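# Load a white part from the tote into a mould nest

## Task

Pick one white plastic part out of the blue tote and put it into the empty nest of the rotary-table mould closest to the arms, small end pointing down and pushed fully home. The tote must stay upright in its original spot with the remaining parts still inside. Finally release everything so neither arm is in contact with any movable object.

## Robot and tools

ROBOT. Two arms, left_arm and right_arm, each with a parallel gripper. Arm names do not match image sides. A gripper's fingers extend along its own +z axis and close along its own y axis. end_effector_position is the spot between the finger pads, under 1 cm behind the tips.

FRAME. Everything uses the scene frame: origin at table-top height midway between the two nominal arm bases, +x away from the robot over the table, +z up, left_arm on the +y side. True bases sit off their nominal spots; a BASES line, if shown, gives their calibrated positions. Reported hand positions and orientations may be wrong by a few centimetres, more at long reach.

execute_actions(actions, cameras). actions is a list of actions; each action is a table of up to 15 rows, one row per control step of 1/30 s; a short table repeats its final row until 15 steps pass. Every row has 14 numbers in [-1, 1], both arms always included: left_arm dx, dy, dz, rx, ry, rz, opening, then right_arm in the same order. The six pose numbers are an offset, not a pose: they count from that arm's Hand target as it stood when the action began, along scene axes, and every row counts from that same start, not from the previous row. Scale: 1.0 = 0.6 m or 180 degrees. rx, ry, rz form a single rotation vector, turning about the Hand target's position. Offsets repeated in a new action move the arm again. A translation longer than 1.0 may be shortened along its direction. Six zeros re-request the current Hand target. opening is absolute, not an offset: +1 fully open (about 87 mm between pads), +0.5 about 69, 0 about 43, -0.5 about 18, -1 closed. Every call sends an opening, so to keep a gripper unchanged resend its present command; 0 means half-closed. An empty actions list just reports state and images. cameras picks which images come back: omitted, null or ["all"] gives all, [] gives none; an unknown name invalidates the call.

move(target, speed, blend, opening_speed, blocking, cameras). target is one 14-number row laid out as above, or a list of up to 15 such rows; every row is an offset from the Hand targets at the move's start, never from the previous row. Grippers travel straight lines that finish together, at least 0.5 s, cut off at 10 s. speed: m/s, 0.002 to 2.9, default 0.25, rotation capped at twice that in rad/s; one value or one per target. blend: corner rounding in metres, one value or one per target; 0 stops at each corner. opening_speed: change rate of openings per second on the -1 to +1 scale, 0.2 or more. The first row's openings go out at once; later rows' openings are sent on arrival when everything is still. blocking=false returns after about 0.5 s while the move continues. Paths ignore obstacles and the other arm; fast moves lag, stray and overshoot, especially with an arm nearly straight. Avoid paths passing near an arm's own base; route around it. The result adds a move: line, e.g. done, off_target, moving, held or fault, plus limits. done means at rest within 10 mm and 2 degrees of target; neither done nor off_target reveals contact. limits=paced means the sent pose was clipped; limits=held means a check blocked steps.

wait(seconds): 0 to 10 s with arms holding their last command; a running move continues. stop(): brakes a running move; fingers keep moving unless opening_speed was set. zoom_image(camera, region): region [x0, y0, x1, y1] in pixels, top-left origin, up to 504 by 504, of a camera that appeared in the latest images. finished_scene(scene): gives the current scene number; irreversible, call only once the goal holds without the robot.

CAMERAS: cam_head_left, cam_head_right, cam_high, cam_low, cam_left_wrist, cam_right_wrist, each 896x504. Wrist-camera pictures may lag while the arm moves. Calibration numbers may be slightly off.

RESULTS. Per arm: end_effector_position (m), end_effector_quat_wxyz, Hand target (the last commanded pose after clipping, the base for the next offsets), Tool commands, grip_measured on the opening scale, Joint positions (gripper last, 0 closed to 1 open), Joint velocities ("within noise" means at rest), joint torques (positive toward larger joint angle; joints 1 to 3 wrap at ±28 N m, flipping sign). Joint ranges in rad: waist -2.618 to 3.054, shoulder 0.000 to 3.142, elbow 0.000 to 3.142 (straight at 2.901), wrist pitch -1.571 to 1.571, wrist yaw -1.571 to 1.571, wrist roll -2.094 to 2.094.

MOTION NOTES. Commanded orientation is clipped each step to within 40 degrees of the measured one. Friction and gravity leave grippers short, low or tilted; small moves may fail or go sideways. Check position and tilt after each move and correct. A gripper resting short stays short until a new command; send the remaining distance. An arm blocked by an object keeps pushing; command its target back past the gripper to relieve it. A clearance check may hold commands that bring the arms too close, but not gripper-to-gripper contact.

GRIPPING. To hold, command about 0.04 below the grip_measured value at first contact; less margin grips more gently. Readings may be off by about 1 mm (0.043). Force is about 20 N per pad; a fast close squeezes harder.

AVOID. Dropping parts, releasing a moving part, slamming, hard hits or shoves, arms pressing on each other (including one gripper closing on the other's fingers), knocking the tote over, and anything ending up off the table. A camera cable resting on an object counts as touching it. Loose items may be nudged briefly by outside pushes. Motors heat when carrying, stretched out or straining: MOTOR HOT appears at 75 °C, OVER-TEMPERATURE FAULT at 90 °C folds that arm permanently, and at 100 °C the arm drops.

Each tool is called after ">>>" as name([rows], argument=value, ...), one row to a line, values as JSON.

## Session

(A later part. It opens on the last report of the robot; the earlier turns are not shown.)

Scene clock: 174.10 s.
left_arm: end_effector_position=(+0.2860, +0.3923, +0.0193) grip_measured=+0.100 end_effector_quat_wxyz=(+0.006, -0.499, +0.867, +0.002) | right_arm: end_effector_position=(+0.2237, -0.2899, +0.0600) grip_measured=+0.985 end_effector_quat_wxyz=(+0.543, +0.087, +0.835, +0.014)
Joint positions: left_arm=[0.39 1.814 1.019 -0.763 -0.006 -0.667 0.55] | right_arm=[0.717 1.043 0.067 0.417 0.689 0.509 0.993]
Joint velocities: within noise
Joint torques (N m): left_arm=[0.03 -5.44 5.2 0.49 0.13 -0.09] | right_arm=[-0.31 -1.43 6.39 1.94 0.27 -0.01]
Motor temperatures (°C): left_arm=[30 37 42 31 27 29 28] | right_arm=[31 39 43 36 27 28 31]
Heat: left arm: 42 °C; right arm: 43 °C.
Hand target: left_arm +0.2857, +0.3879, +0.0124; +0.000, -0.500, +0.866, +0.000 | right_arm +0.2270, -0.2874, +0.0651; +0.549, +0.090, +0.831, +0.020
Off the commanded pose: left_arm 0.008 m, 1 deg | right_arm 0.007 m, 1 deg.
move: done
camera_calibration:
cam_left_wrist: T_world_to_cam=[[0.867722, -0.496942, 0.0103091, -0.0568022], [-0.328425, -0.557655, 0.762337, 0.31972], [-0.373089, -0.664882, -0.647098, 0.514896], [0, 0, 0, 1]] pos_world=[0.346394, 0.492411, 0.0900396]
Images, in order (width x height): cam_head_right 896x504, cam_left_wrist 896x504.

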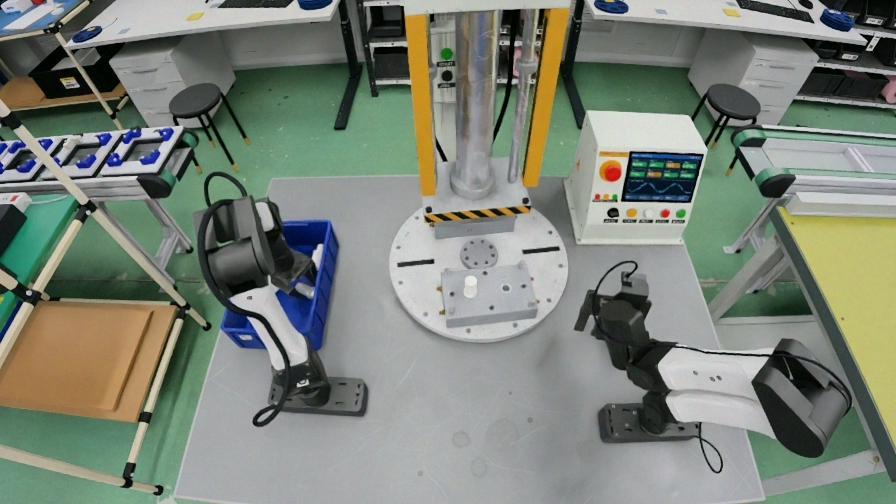

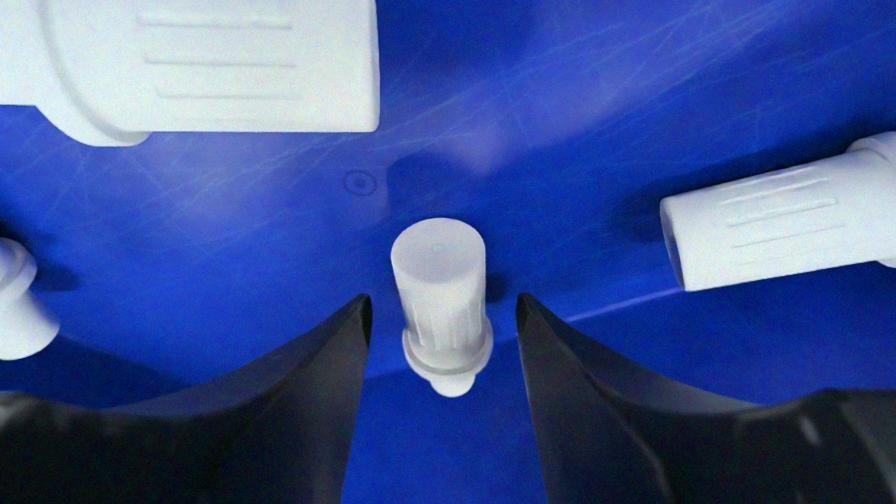

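>>> move(target=[0, -0.001, -0.004, 0, 0, 0, -0.6, 0, 0, 0, 0, 0, 0, 1], opening_speed=0.4, cameras=["cam_left_wrist"])

Scene clock: 182.20 s.
left_arm: end_effector_position=(+0.2882, +0.3926, +0.0187) grip_measured=-0.343 end_effector_quat_wxyz=(+0.011, -0.500, +0.866, +0.000) | right_arm: end_effector_position=(+0.2237, -0.2899, +0.0600) grip_measured=+0.985 end_effector_quat_wxyz=(+0.543, +0.087, +0.835, +0.014)
Joint positions: left_arm=[0.39 1.814 1.017 -0.752 -0.004 -0.67 0.329] | right_arm=[0.717 1.043 0.067 0.417 0.689 0.509 0.993]
Joint velocities: within noise
Joint torques (N m): left_arm=[-0.13 -5.15 4.9 0.51 0.11 -0.08] | right_arm=[-0.36 -1.42 6.28 1.92 0.27 0.01]
Motor temperatures (°C): left_arm=[30 37 41 31 27 29 28] | right_arm=[31 39 43 37 27 28 31]
Heat: left arm: 41 °C; right arm: 43 °C.
Hand target: left_arm +0.2858, +0.3873, +0.0100; +0.000, -0.500, +0.866, +0.000 | right_arm +0.2270, -0.2874, +0.0651; +0.549, +0.090, +0.831, +0.020
Off the commanded pose: left_arm 0.010 m, 1 deg | right_arm 0.007 m, 1 deg.
move: done
camera_calibration:
cam_left_wrist: T_world_to_cam=[[0.869086, -0.494339, 0.0178714, -0.0600425], [-0.333909, -0.559616, 0.758508, 0.323477], [-0.364959, -0.665176, -0.651418, 0.513354], [0, 0, 0, 1]] pos_world=[0.347547, 0.492812, 0.0901206]
Images, in order (width x height): cam_left_wrist 896x504.

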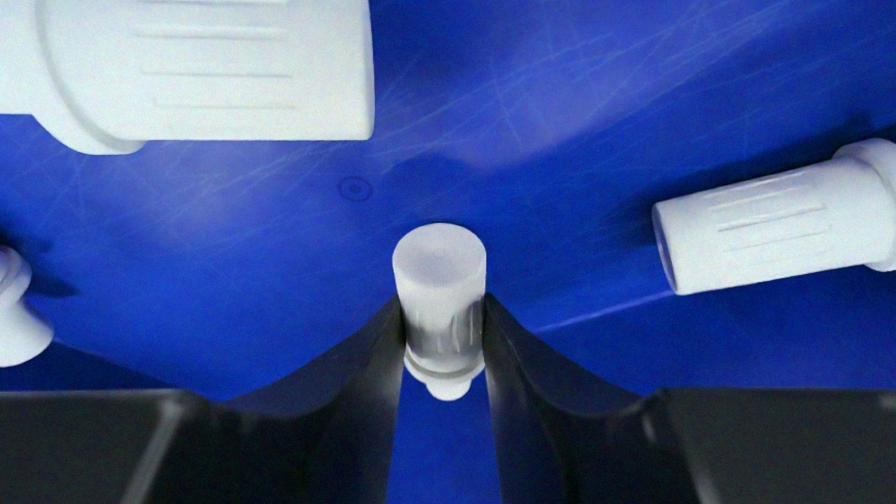

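>>> move(target=[0, 0.0, 0.35, 0, 0, 0, -0.55, 0, 0, 0, 0, 0, 0, 1], speed=0.12, cameras=["cam_left_wrist","cam_head_right","cam_low"])

>>> zoom_image(camera="cam_head_right", region=[180, 190, 380, 370])

Scene clock: 189.23 s.
left_arm: end_effector_position=(+0.2833, +0.3906, +0.2146) grip_measured=-0.343 end_effector_quat_wxyz=(-0.004, -0.500, +0.866, +0.003) | right_arm: end_effector_position=(+0.2237, -0.2899, +0.0600) grip_measured=+0.985 end_effector_quat_wxyz=(+0.543, +0.087, +0.835, +0.014)
Joint positions: left_arm=[0.39 1.701 1.684 -1.564 -0.004 -0.67 0.329] | right_arm=[0.717 1.043 0.067 0.417 0.689 0.509 0.993]
Joint velocities: within noise
Joint torques (N m): left_arm=[-0.14 -6.48 8.98 0.18 0.11 -0.08] | right_arm=[-0.35 -1.37 6.26 1.92 0.27 0.01]
Motor temperatures (°C): left_arm=[30 38 42 31 27 29 29] | right_arm=[31 39 43 37 27 28 31]
Heat: left arm: 42 °C; right arm: 43 °C.
Hand target: left_arm +0.2858, +0.3873, +0.2200; +0.000, -0.500, +0.866, +0.000 | right_arm +0.2270, -0.2874, +0.0651; +0.549, +0.090, +0.831, +0.020
Off the commanded pose: left_arm 0.007 m, 1 deg | right_arm 0.007 m, 1 deg.
move: done
camera_calibration:
cam_left_wrist: T_world_to_cam=[[0.869331, -0.494228, -0.00124398, -0.0562426], [-0.312133, -0.55098, 0.773947, 0.159355], [-0.383192, -0.672428, -0.633249, 0.641937], [0, 0, 0, 1]] pos_world=[0.344618, 0.491661, 0.283104]
Images, in order (width x height): cam_head_right 896x504, cam_low 896x504, cam_left_wrist 896x504.

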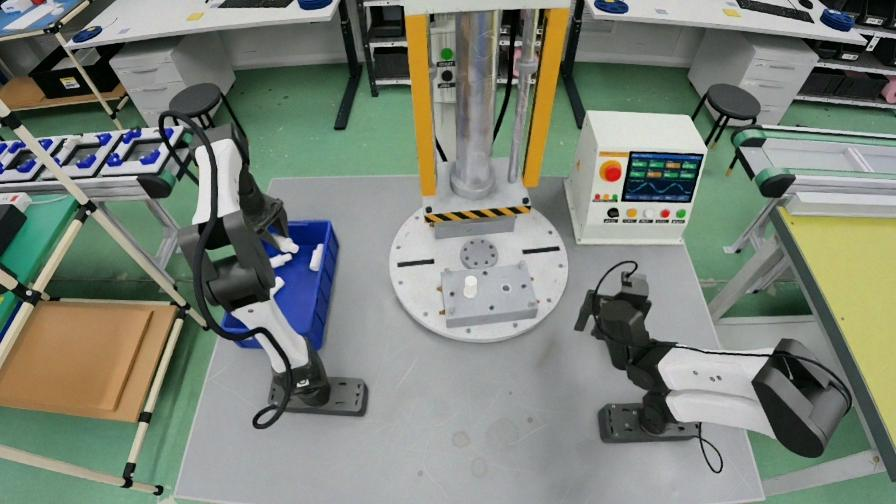

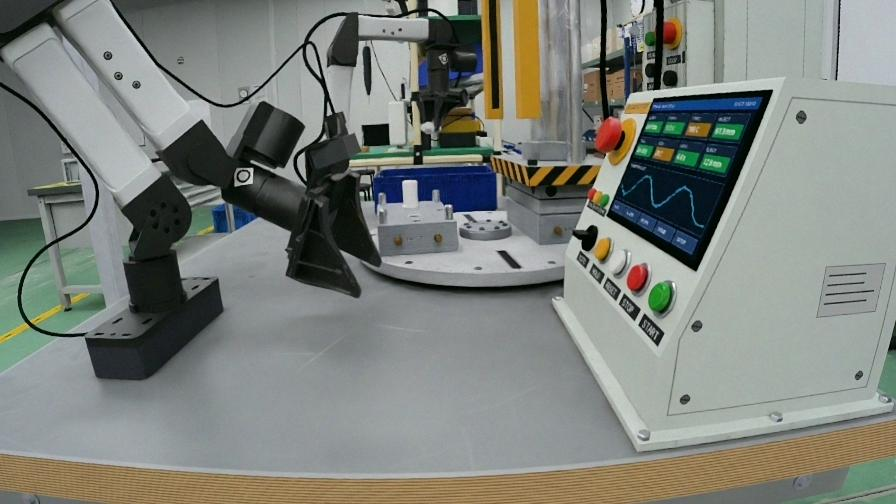

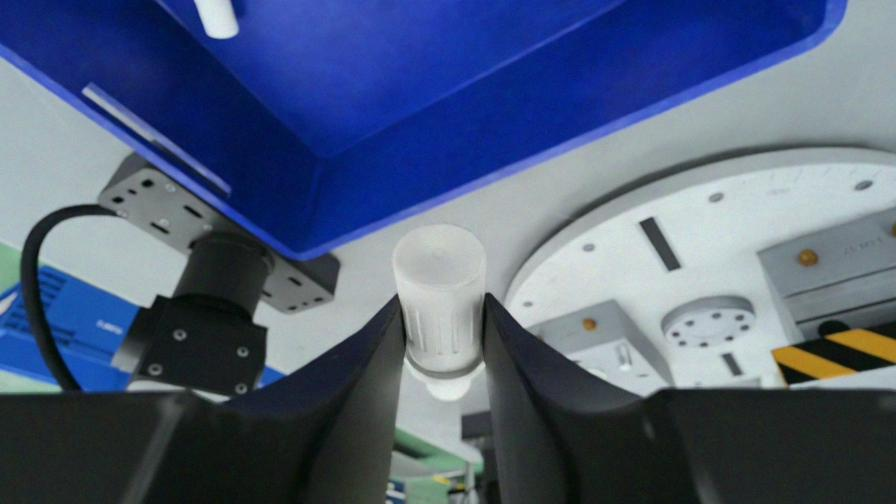

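Scaled by 2.520 from the camera's 896x504 image, which has a finer 1280x720 frame.

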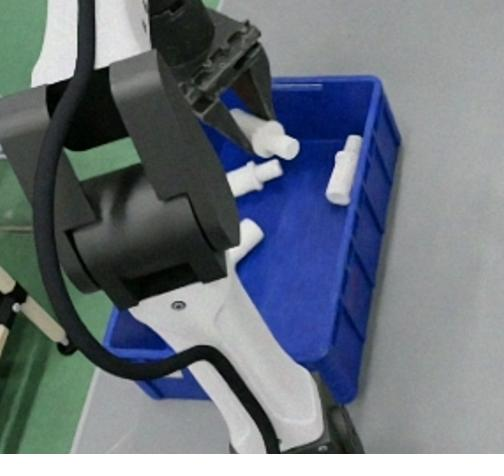

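>>> move([
  [0.024, -0.1455, 0.183, 0.0705, -0.263, -0.1925, -0.5, 0, 0, 0, 0, 0, 0, 1],
  [-0.01, -0.4455, 0.083, 0.1409, -0.526, -0.385, -0.5, 0, 0, 0, 0, 0, 0, 1],
], blend=0.05)

Scene clock: 209.60 s.
left_arm: end_effector_position=(+0.2785, +0.1202, +0.2706) grip_measured=-0.342 end_effector_quat_wxyz=(+0.678, +0.185, +0.687, -0.187) | right_arm: end_effector_position=(+0.2237, -0.2899, +0.0600) grip_measured=+0.985 end_effector_quat_wxyz=(+0.543, +0.087, +0.835, +0.014)
Joint positions: left_arm=[-0.805 0.713 0.459 0.243 -0.284 -0.01 0.329] | right_arm=[0.717 1.043 0.067 0.417 0.689 0.509 0.993]
Joint velocities: within noise
Joint torques (N m): left_arm=[0.23 -0.28 7.35 2.12 -0.05 0.1] | right_arm=[-0.28 -1.42 6.28 1.93 0.28 -0.01]
Motor temperatures (°C): left_arm=[29 38 43 31 27 29 29] | right_arm=[31 39 43 37 27 28 31]
Heat: left arm: 43 °C; right arm: 43 °C.
Hand target: left_arm +0.2797, +0.1200, +0.2697; +0.683, +0.184, +0.683, -0.183 | right_arm +0.2270, -0.2874, +0.0651; +0.549, +0.090, +0.831, +0.020
Off the commanded pose: left_arm 0.002 m, 1 deg | right_arm 0.007 m, 1 deg.
move: done
camera_calibration:
cam_left_wrist: T_world_to_cam=[[-0.514261, -0.857536, 0.0129175, 0.239431], [-0.671665, 0.393338, -0.627815, 0.331364], [0.533293, -0.331537, -0.778256, 0.236806], [0, 0, 0, 1]] pos_world=[0.219409, 0.153493, 0.389238]

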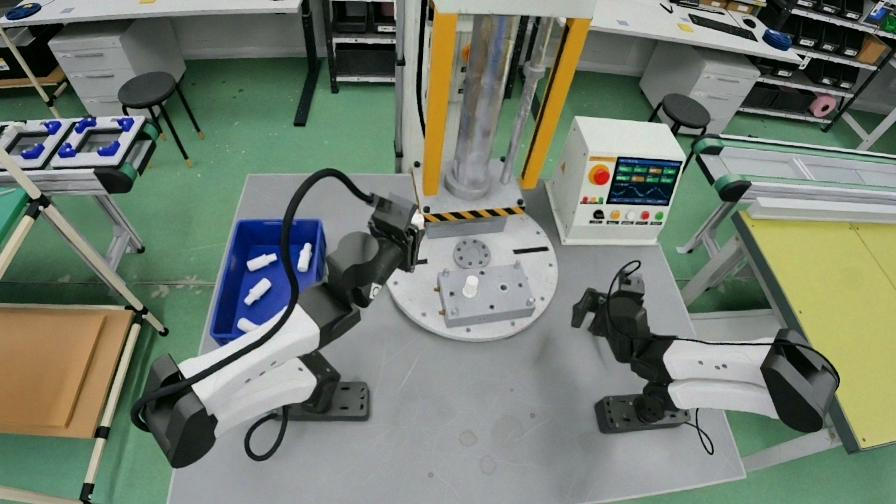

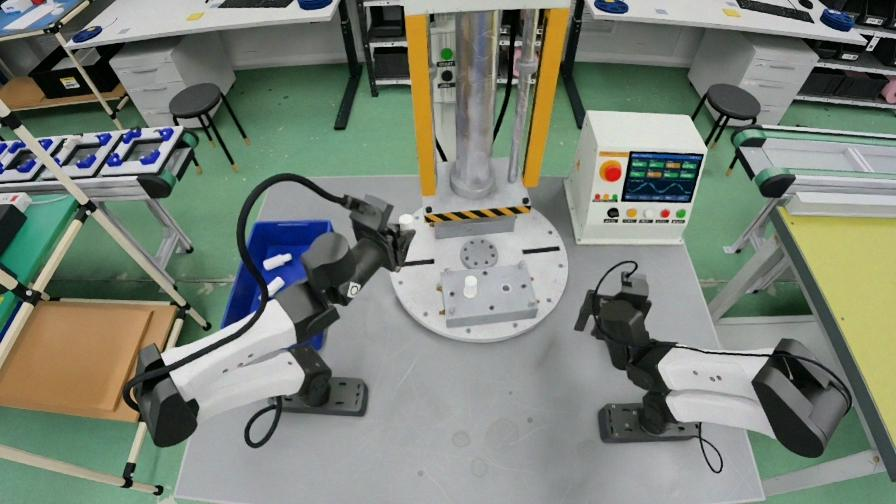

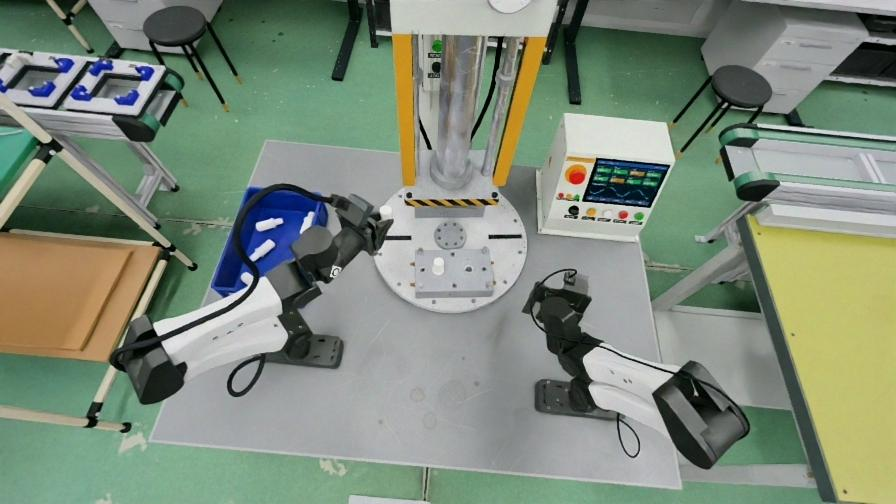

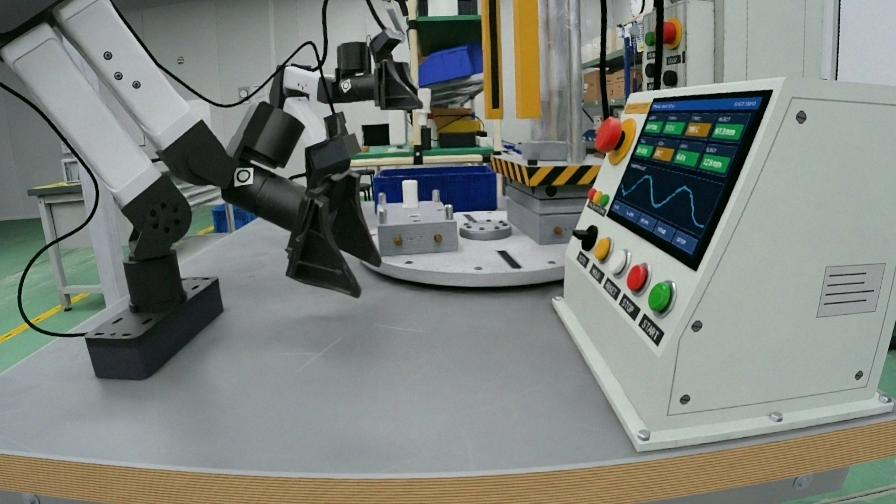

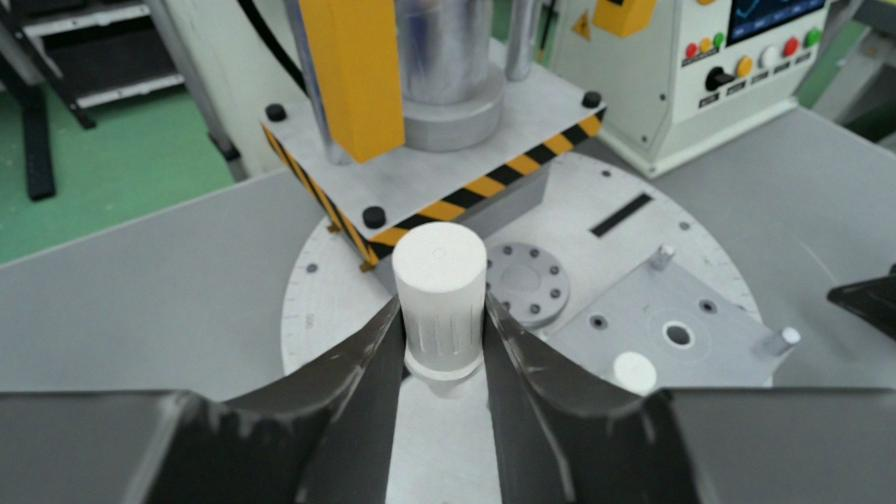

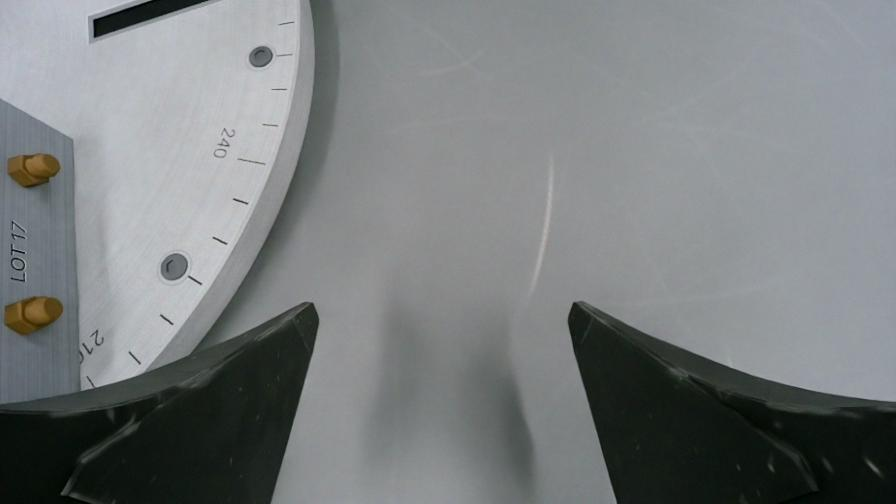

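>>> move(target=[-0.028, -0.333, -0.1, 0, 0, 0.0833, -0.5, 0, 0, 0, 0, 0, 0, 1], speed=0.15)

>>> zoom_image(camera="cam_low", region=[340, 100, 560, 280])

>>> zoom_image(camera="cam_head_right", region=[400, 210, 600, 350])

Scene clock: 230.13 s.
left_arm: end_effector_position=(+0.2626, -0.0735, +0.2050) grip_measured=-0.342 end_effector_quat_wxyz=(+0.697, +0.103, +0.704, -0.087) | right_arm: end_effector_position=(+0.2237, -0.2899, +0.0600) grip_measured=+0.985 end_effector_quat_wxyz=(+0.543, +0.087, +0.835, +0.014)
Joint positions: left_arm=[-1.368 1.783 0.892 0.86 -1.111 -0.006 0.329] | right_arm=[0.717 1.043 0.067 0.417 0.689 0.509 0.993]
Joint velocities: within noise
Joint torques (N m): left_arm=[0.36 -5.89 9.61 1.72 -0.05 0.04] | right_arm=[-0.39 -1.51 6.45 1.91 0.29 0]
Motor temperatures (°C): left_arm=[29 36 43 34 27 29 29] | right_arm=[31 39 43 37 27 28 31]
Heat: left arm: 43 °C; right arm: 43 °C.
Hand target: left_arm +0.2629, -0.0799, +0.2097; +0.701, +0.093, +0.701, -0.093 | right_arm +0.2270, -0.2874, +0.0651; +0.549, +0.090, +0.831, +0.020
Off the commanded pose: left_arm 0.008 m, 1 deg | right_arm 0.007 m, 1 deg.
move: done
camera_calibration:
cam_left_wrist: T_world_to_cam=[[-0.273983, -0.961616, -0.0150675, 0.00109096], [-0.747297, 0.222729, -0.62605, 0.362657], [0.605376, -0.160267, -0.779638, 0.123987], [0, 0, 0, 1]] pos_world=[0.196253, -0.0598543, 0.323723]

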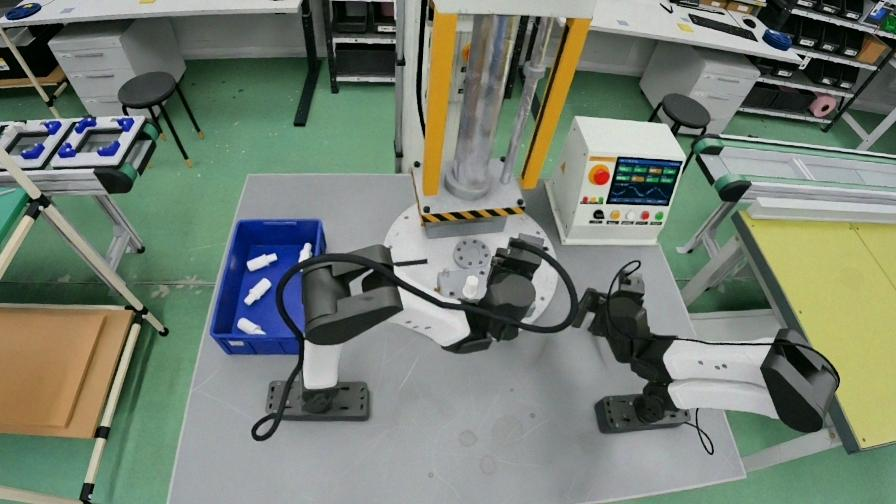

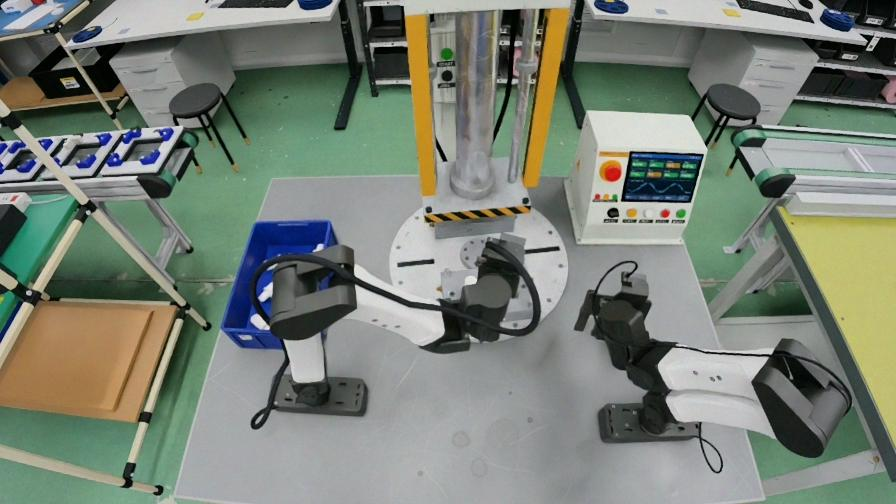

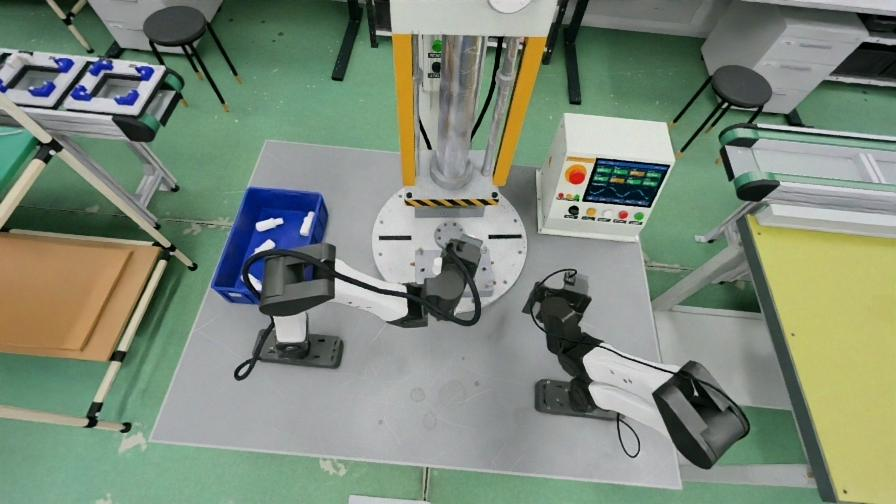

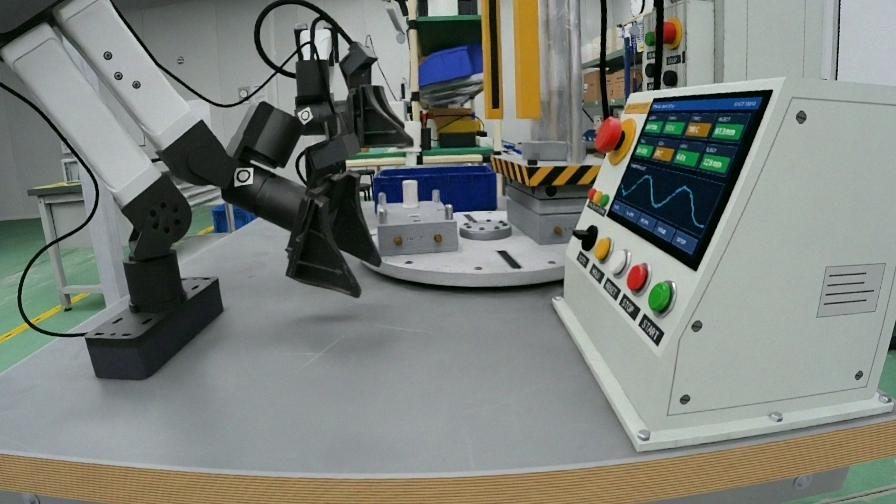

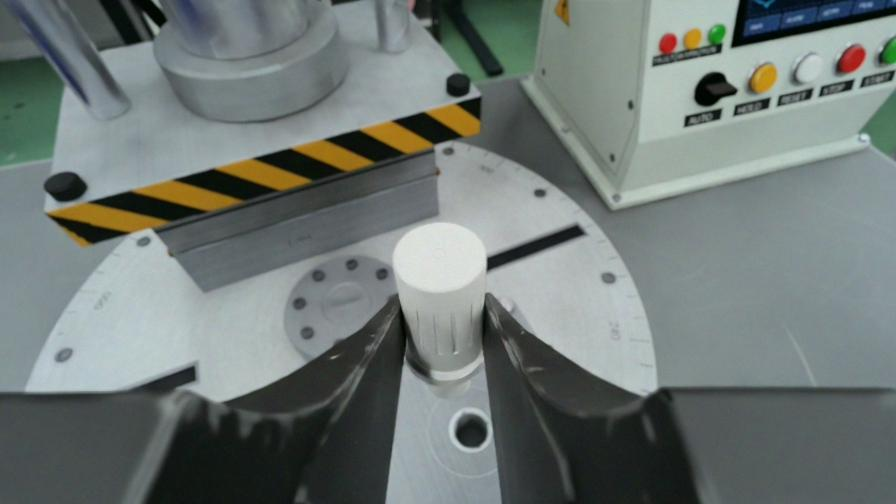

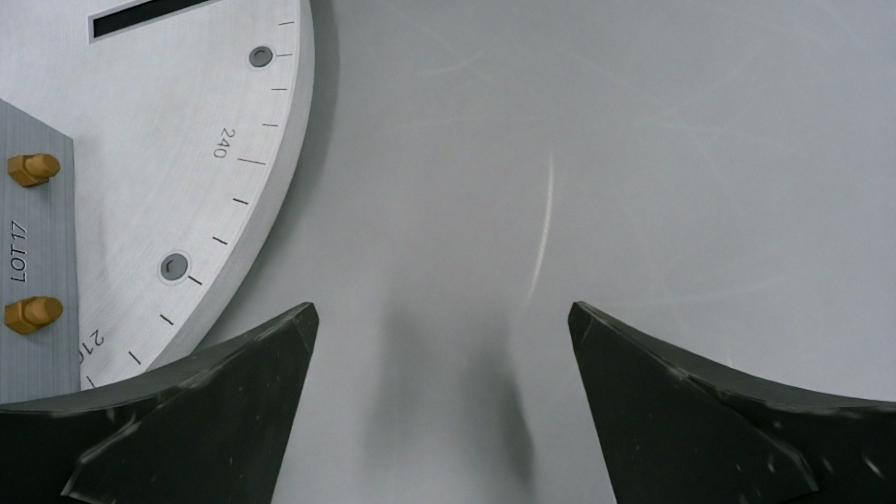

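Scaled by 2.291 from the camera's 896x504 image, which has a finer 1280x720 frame.

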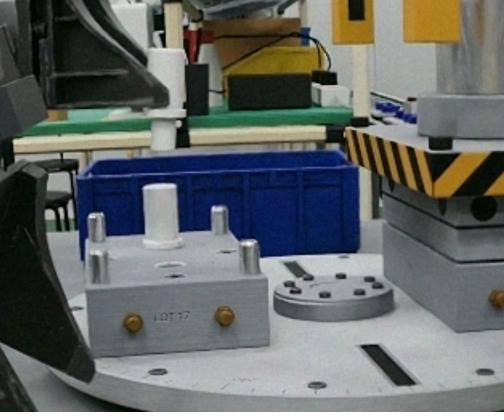

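Scaled by 2.520 from the camera's 896x504 image, which has a finer 1280x720 frame.

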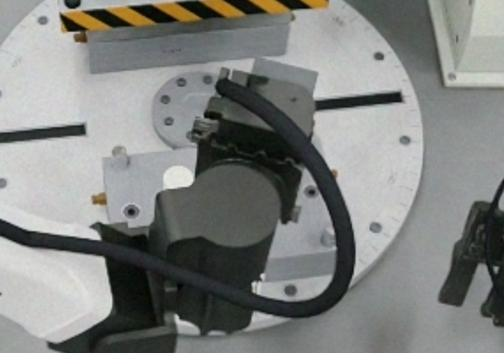

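>>> zoom_image(camera="cam_left_wrist", region=[350, 200, 550, 480])

Scaled by 1.800 from the camera's 896x504 image, which has a finer 1280x720 frame.

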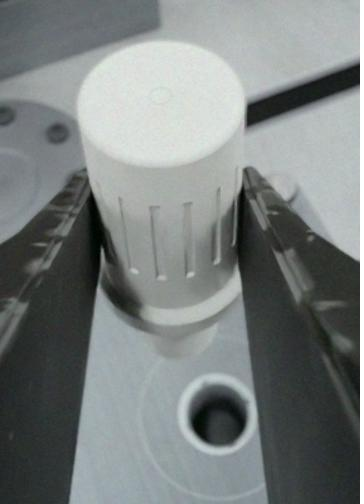

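>>> move(target=[0.0, -0.012, -0.04, 0.0072, -0.025, 0, -0.5, 0, 0, 0, 0, 0, 0, 1], speed=0.06, cameras=["cam_left_wrist","cam_low","cam_head_right"])

>>> zoom_image(camera="cam_low", region=[340, 100, 560, 280])

>>> zoom_image(camera="cam_left_wrist", region=[350, 200, 550, 480])

Scene clock: 270.07 s.
left_arm: end_effector_position=(+0.2653, -0.0851, +0.1888) grip_measured=-0.342 end_effector_quat_wxyz=(+0.724, +0.112, +0.677, -0.075) | right_arm: end_effector_position=(+0.2237, -0.2899, +0.0600) grip_measured=+0.985 end_effector_quat_wxyz=(+0.543, +0.087, +0.835, +0.014)
Joint positions: left_arm=[-1.376 1.94 0.892 1.183 -1.118 0.182 0.329] | right_arm=[0.717 1.043 0.067 0.417 0.689 0.509 0.993]
Joint velocities: within noise
Joint torques (N m): left_arm=[0.1 -6.28 6.17 1.88 0.08 0.03] | right_arm=[-0.32 -1.4 6.2 1.93 0.28 -0.02]
Motor temperatures (°C): left_arm=[29 38 46 35 27 29 29] | right_arm=[31 38 43 38 27 28 31]
Heat: left arm: 46 °C; right arm: 43 °C.
Hand target: left_arm +0.2629, -0.0871, +0.1857; +0.727, +0.105, +0.674, -0.081 | right_arm +0.2270, -0.2874, +0.0651; +0.549, +0.090, +0.831, +0.020
Off the commanded pose: left_arm 0.004 m, 1 deg | right_arm 0.007 m, 1 deg.
move: done
camera_calibration:
cam_left_wrist: T_world_to_cam=[[-0.267802, -0.961961, -0.0539705, -0.00397417], [-0.695731, 0.231829, -0.679863, 0.354424], [0.666513, -0.14452, -0.731351, 0.0838271], [0, 0, 0, 1]] pos_world=[0.189648, -0.0738741, 0.302052]
Images, in order (width x height): cam_head_right 896x504, cam_low 896x504, cam_left_wrist 896x504.

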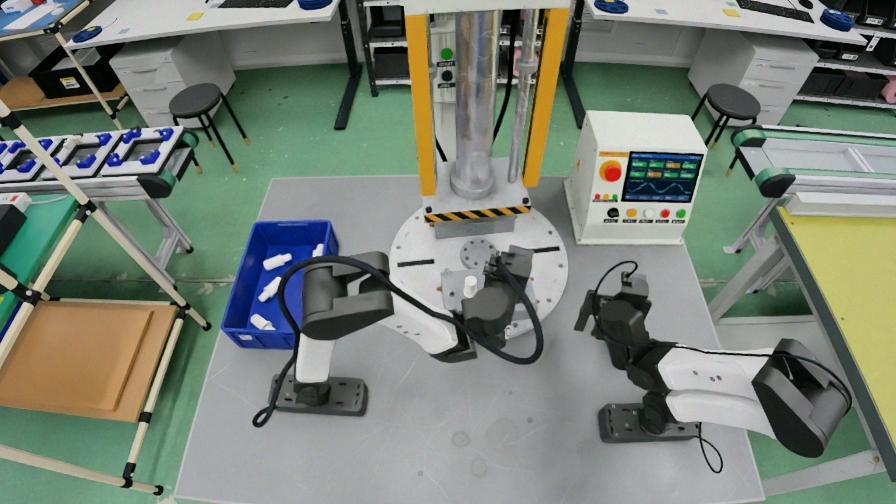

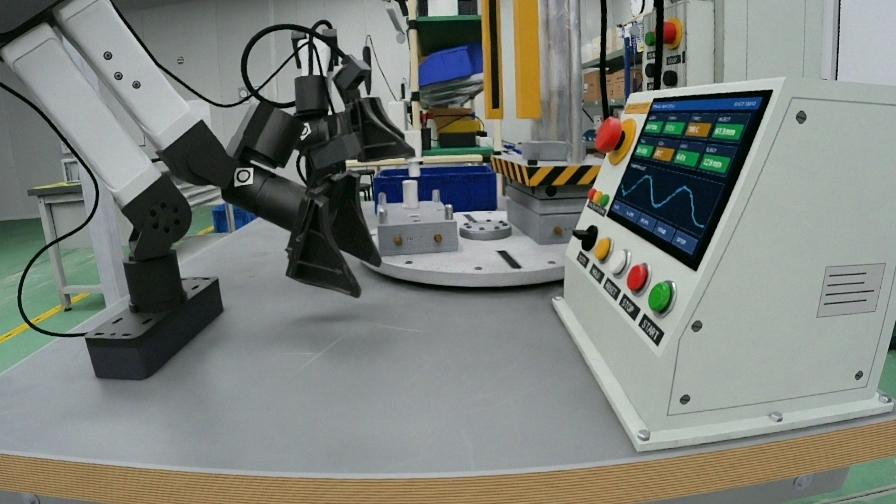

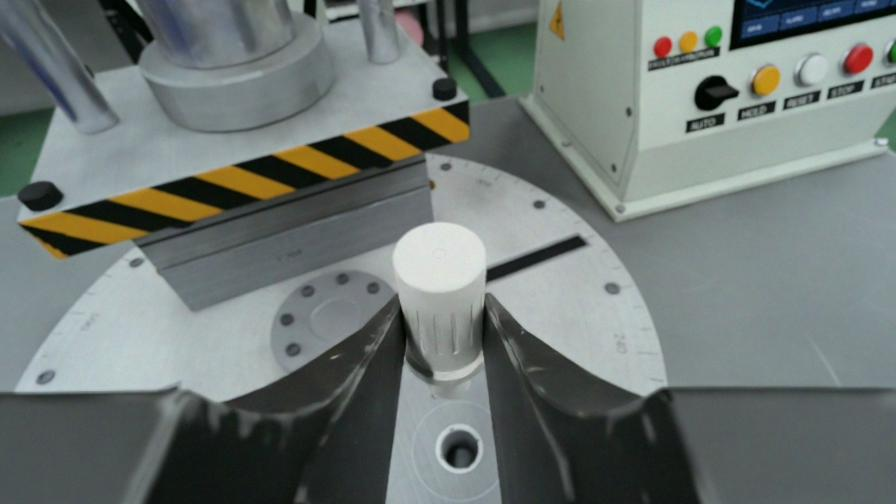

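Scaled by 2.291 from the camera's 896x504 image, which has a finer 1280x720 frame.

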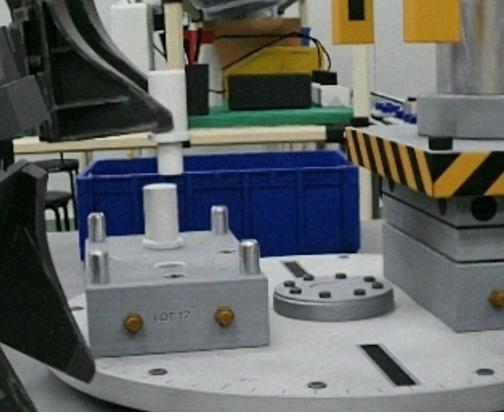

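Scaled by 1.800 from the camera's 896x504 image, which has a finer 1280x720 frame.

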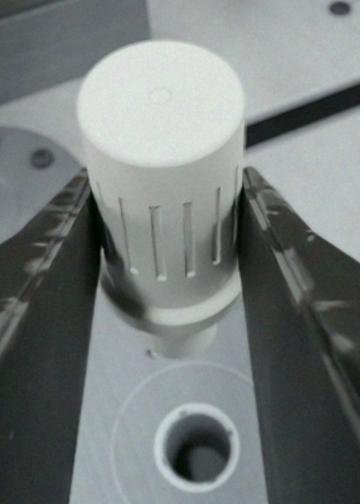

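>>> move(target=[-0.005, 0.001, -0.0583, 0.0, -0.0083, 0, -0.5, 0, 0, 0, 0, 0, 0, 1], speed=0.06, cameras=["cam_left_wrist","cam_low","cam_head_right"])

>>> zoom_image(camera="cam_low", region=[360, 140, 470, 230])

>>> zoom_image(camera="cam_left_wrist", region=[350, 220, 550, 500])

Scene clock: 293.40 s.
left_arm: end_effector_position=(+0.2627, -0.0860, +0.1510) grip_measured=-0.342 end_effector_quat_wxyz=(+0.728, +0.124, +0.672, -0.064) | right_arm: end_effector_position=(+0.2237, -0.2899, +0.0600) grip_measured=+0.985 end_effector_quat_wxyz=(+0.543, +0.087, +0.835, +0.014)
Joint positions: left_arm=[-1.385 2.077 0.868 1.365 -1.123 0.236 0.329] | right_arm=[0.717 1.043 0.067 0.417 0.689 0.509 0.993]
Joint velocities: within noise
Joint torques (N m): left_arm=[0.1 -6.56 4.85 2.24 0.1 0.01] | right_arm=[-0.42 -1.43 6.3 1.93 0.31 0.02]
Motor temperatures (°C): left_arm=[29 38 44 37 27 29 29] | right_arm=[31 38 44 38 27 28 31]
Heat: left arm: 44 °C; right arm: 44 °C.
Hand target: left_arm +0.2600, -0.0864, +0.1508; +0.736, +0.106, +0.664, -0.080 | right_arm +0.2270, -0.2874, +0.0651; +0.549, +0.090, +0.831, +0.020
Off the commanded pose: left_arm 0.003 m, 3 deg | right_arm 0.007 m, 1 deg.
move: off_target (left_arm)
camera_calibration:
cam_left_wrist: T_world_to_cam=[[-0.267802, -0.95941, -0.0883953, -0.00216408], [-0.683612, 0.253863, -0.684272, 0.326481], [0.678938, -0.122821, -0.723849, 0.0552359], [0, 0, 0, 1]] pos_world=[0.185105, -0.0781737, 0.263193]
Images, in order (width x height): cam_head_right 896x504, cam_low 896x504, cam_left_wrist 896x504.

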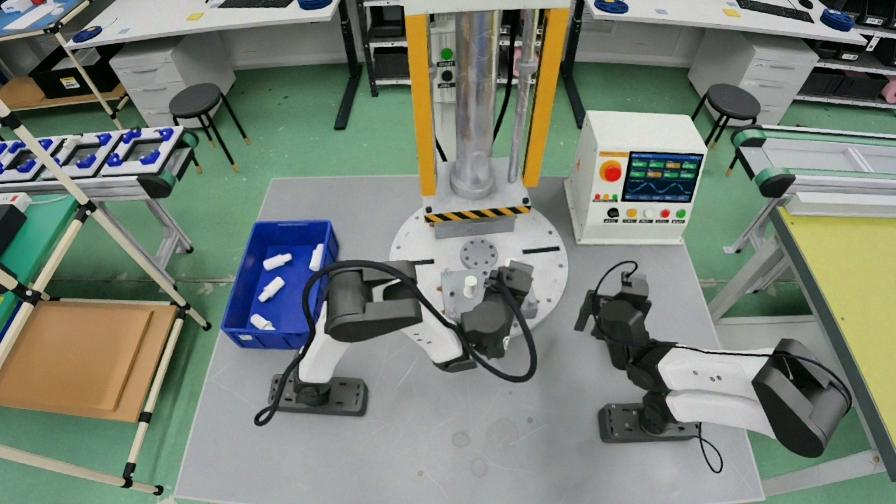

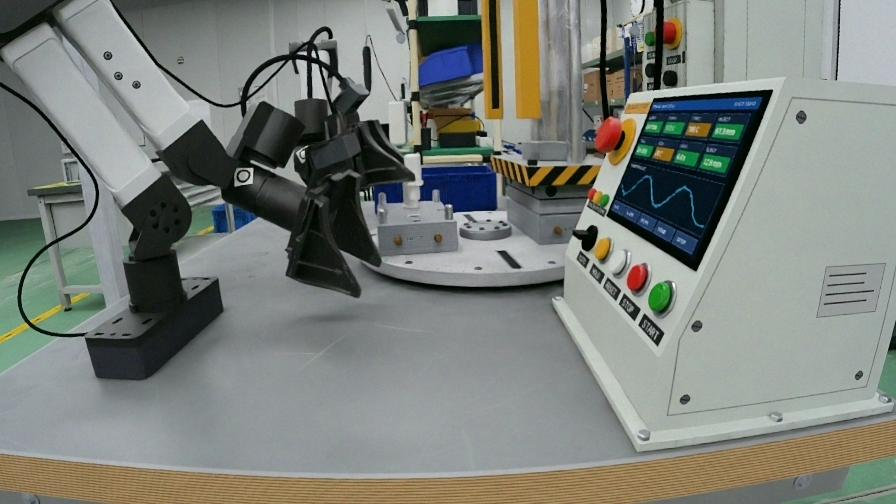

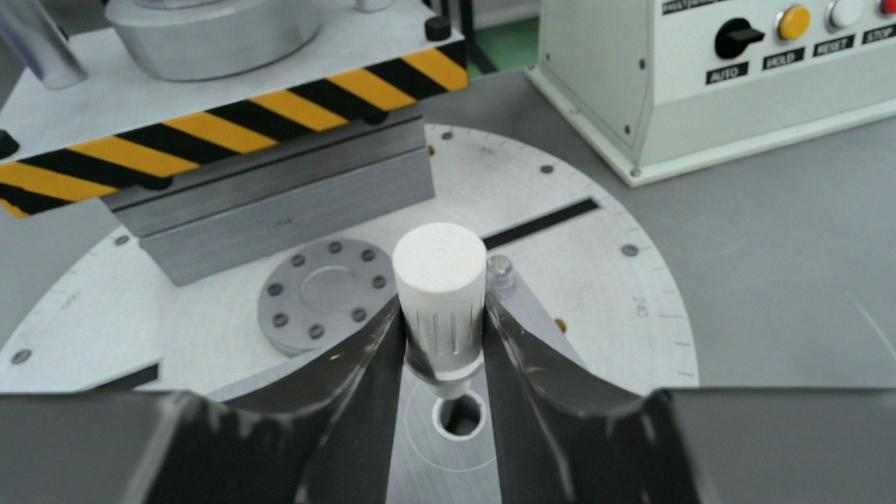

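Scaled by 4.582 from the camera's 896x504 image, which has a finer 1280x720 frame.

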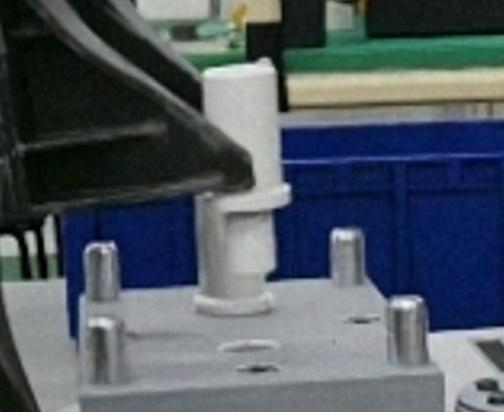

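Scaled by 1.800 from the camera's 896x504 image, which has a finer 1280x720 frame.

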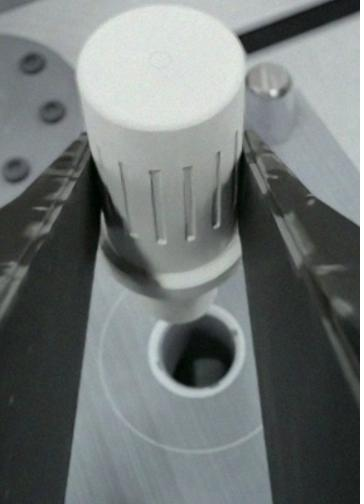

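>>> move(target=[-0.002, -0.001, -0.03, 0.0, 0, 0, -0.5, 0, 0, 0, 0, 0, 0, 1], speed=0.05, cameras=["cam_left_wrist","cam_low","cam_head_right"])

>>> zoom_image(camera="cam_low", region=[360, 140, 470, 230])

>>> zoom_image(camera="cam_left_wrist", region=[350, 220, 550, 500])

Scene clock: 322.70 s.
left_arm: end_effector_position=(+0.2615, -0.0868, +0.1312) grip_measured=-0.342 end_effector_quat_wxyz=(+0.726, +0.130, +0.673, -0.059) | right_arm: end_effector_position=(+0.2237, -0.2899, +0.0600) grip_measured=+0.985 end_effector_quat_wxyz=(+0.543, +0.087, +0.835, +0.014)
Joint positions: left_arm=[-1.389 2.141 0.868 1.413 -1.126 0.236 0.329] | right_arm=[0.717 1.043 0.067 0.417 0.689 0.509 0.993]
Joint velocities: within noise
Joint torques (N m): left_arm=[0.1 -6.75 4.45 2.37 0.07 -0.03] | right_arm=[-0.4 -1.44 6.27 1.91 0.28 -0.01]
Motor temperatures (°C): left_arm=[29 39 42 38 27 29 30] | right_arm=[30 38 44 38 27 28 31]
Heat: left arm: 42 °C; right arm: 44 °C.
Hand target: left_arm +0.2587, -0.0870, +0.1327; +0.736, +0.106, +0.664, -0.079 | right_arm +0.2270, -0.2874, +0.0651; +0.549, +0.090, +0.831, +0.020
Off the commanded pose: left_arm 0.003 m, 4 deg | right_arm 0.007 m, 1 deg.
move: off_target (left_arm)
camera_calibration:
cam_left_wrist: T_world_to_cam=[[-0.268071, -0.957839, -0.103358, -0.00282148], [-0.685654, 0.265051, -0.677957, 0.312975], [0.676769, -0.110873, -0.727799, 0.0436503], [0, 0, 0, 1]] pos_world=[0.184295, -0.0808173, 0.243661]
Images, in order (width x height): cam_head_right 896x504, cam_low 896x504, cam_left_wrist 896x504.

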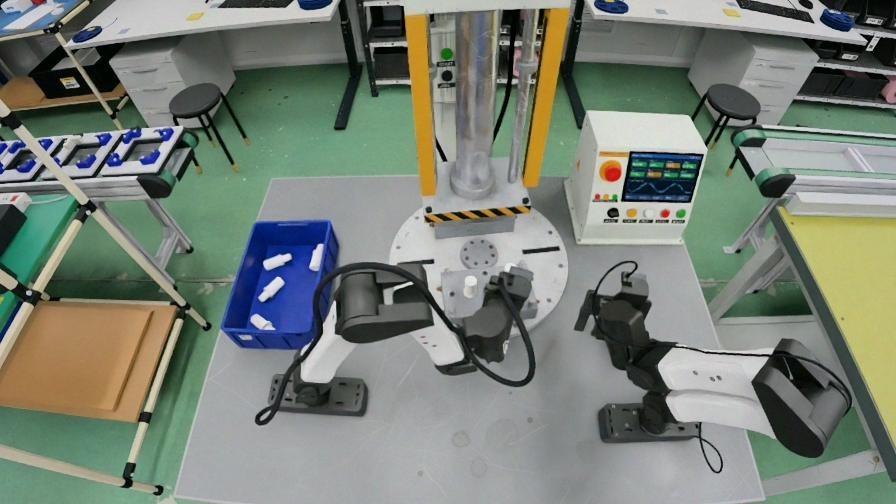

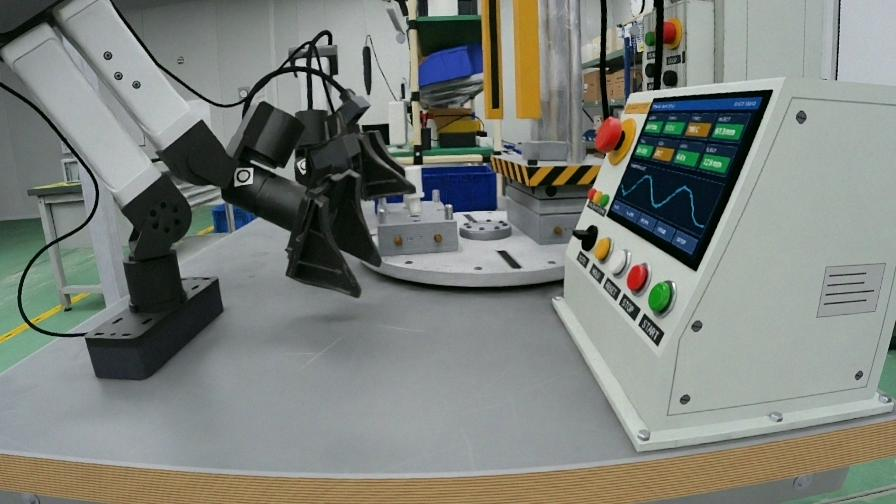

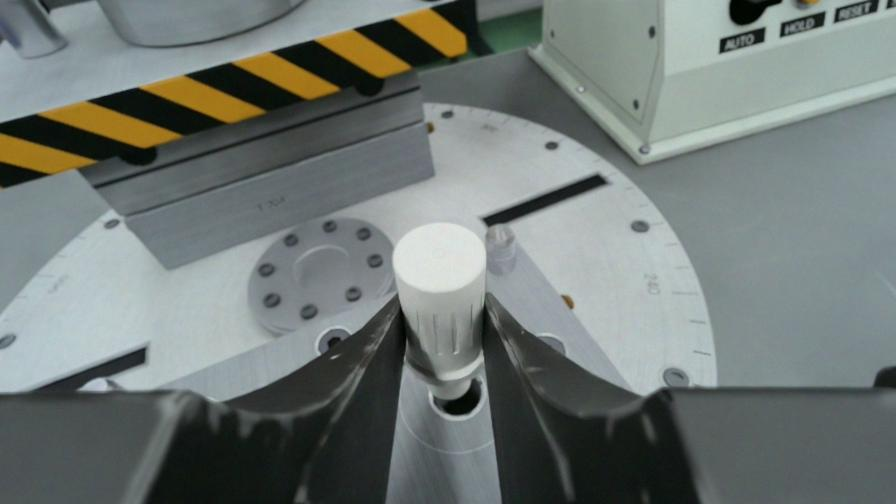

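Scaled by 4.582 from the camera's 896x504 image, which has a finer 1280x720 frame.

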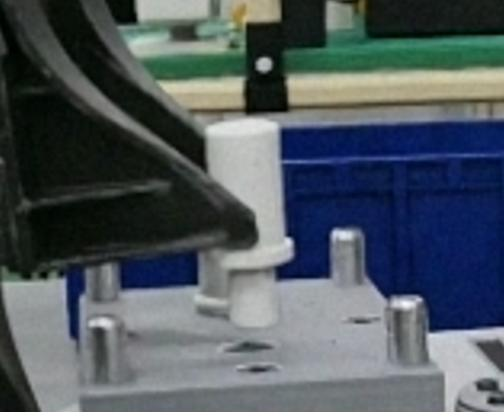

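Scaled by 1.800 from the camera's 896x504 image, which has a finer 1280x720 frame.

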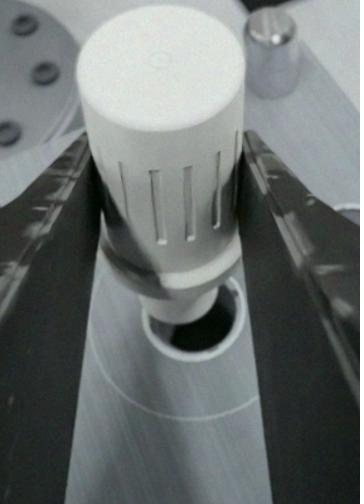

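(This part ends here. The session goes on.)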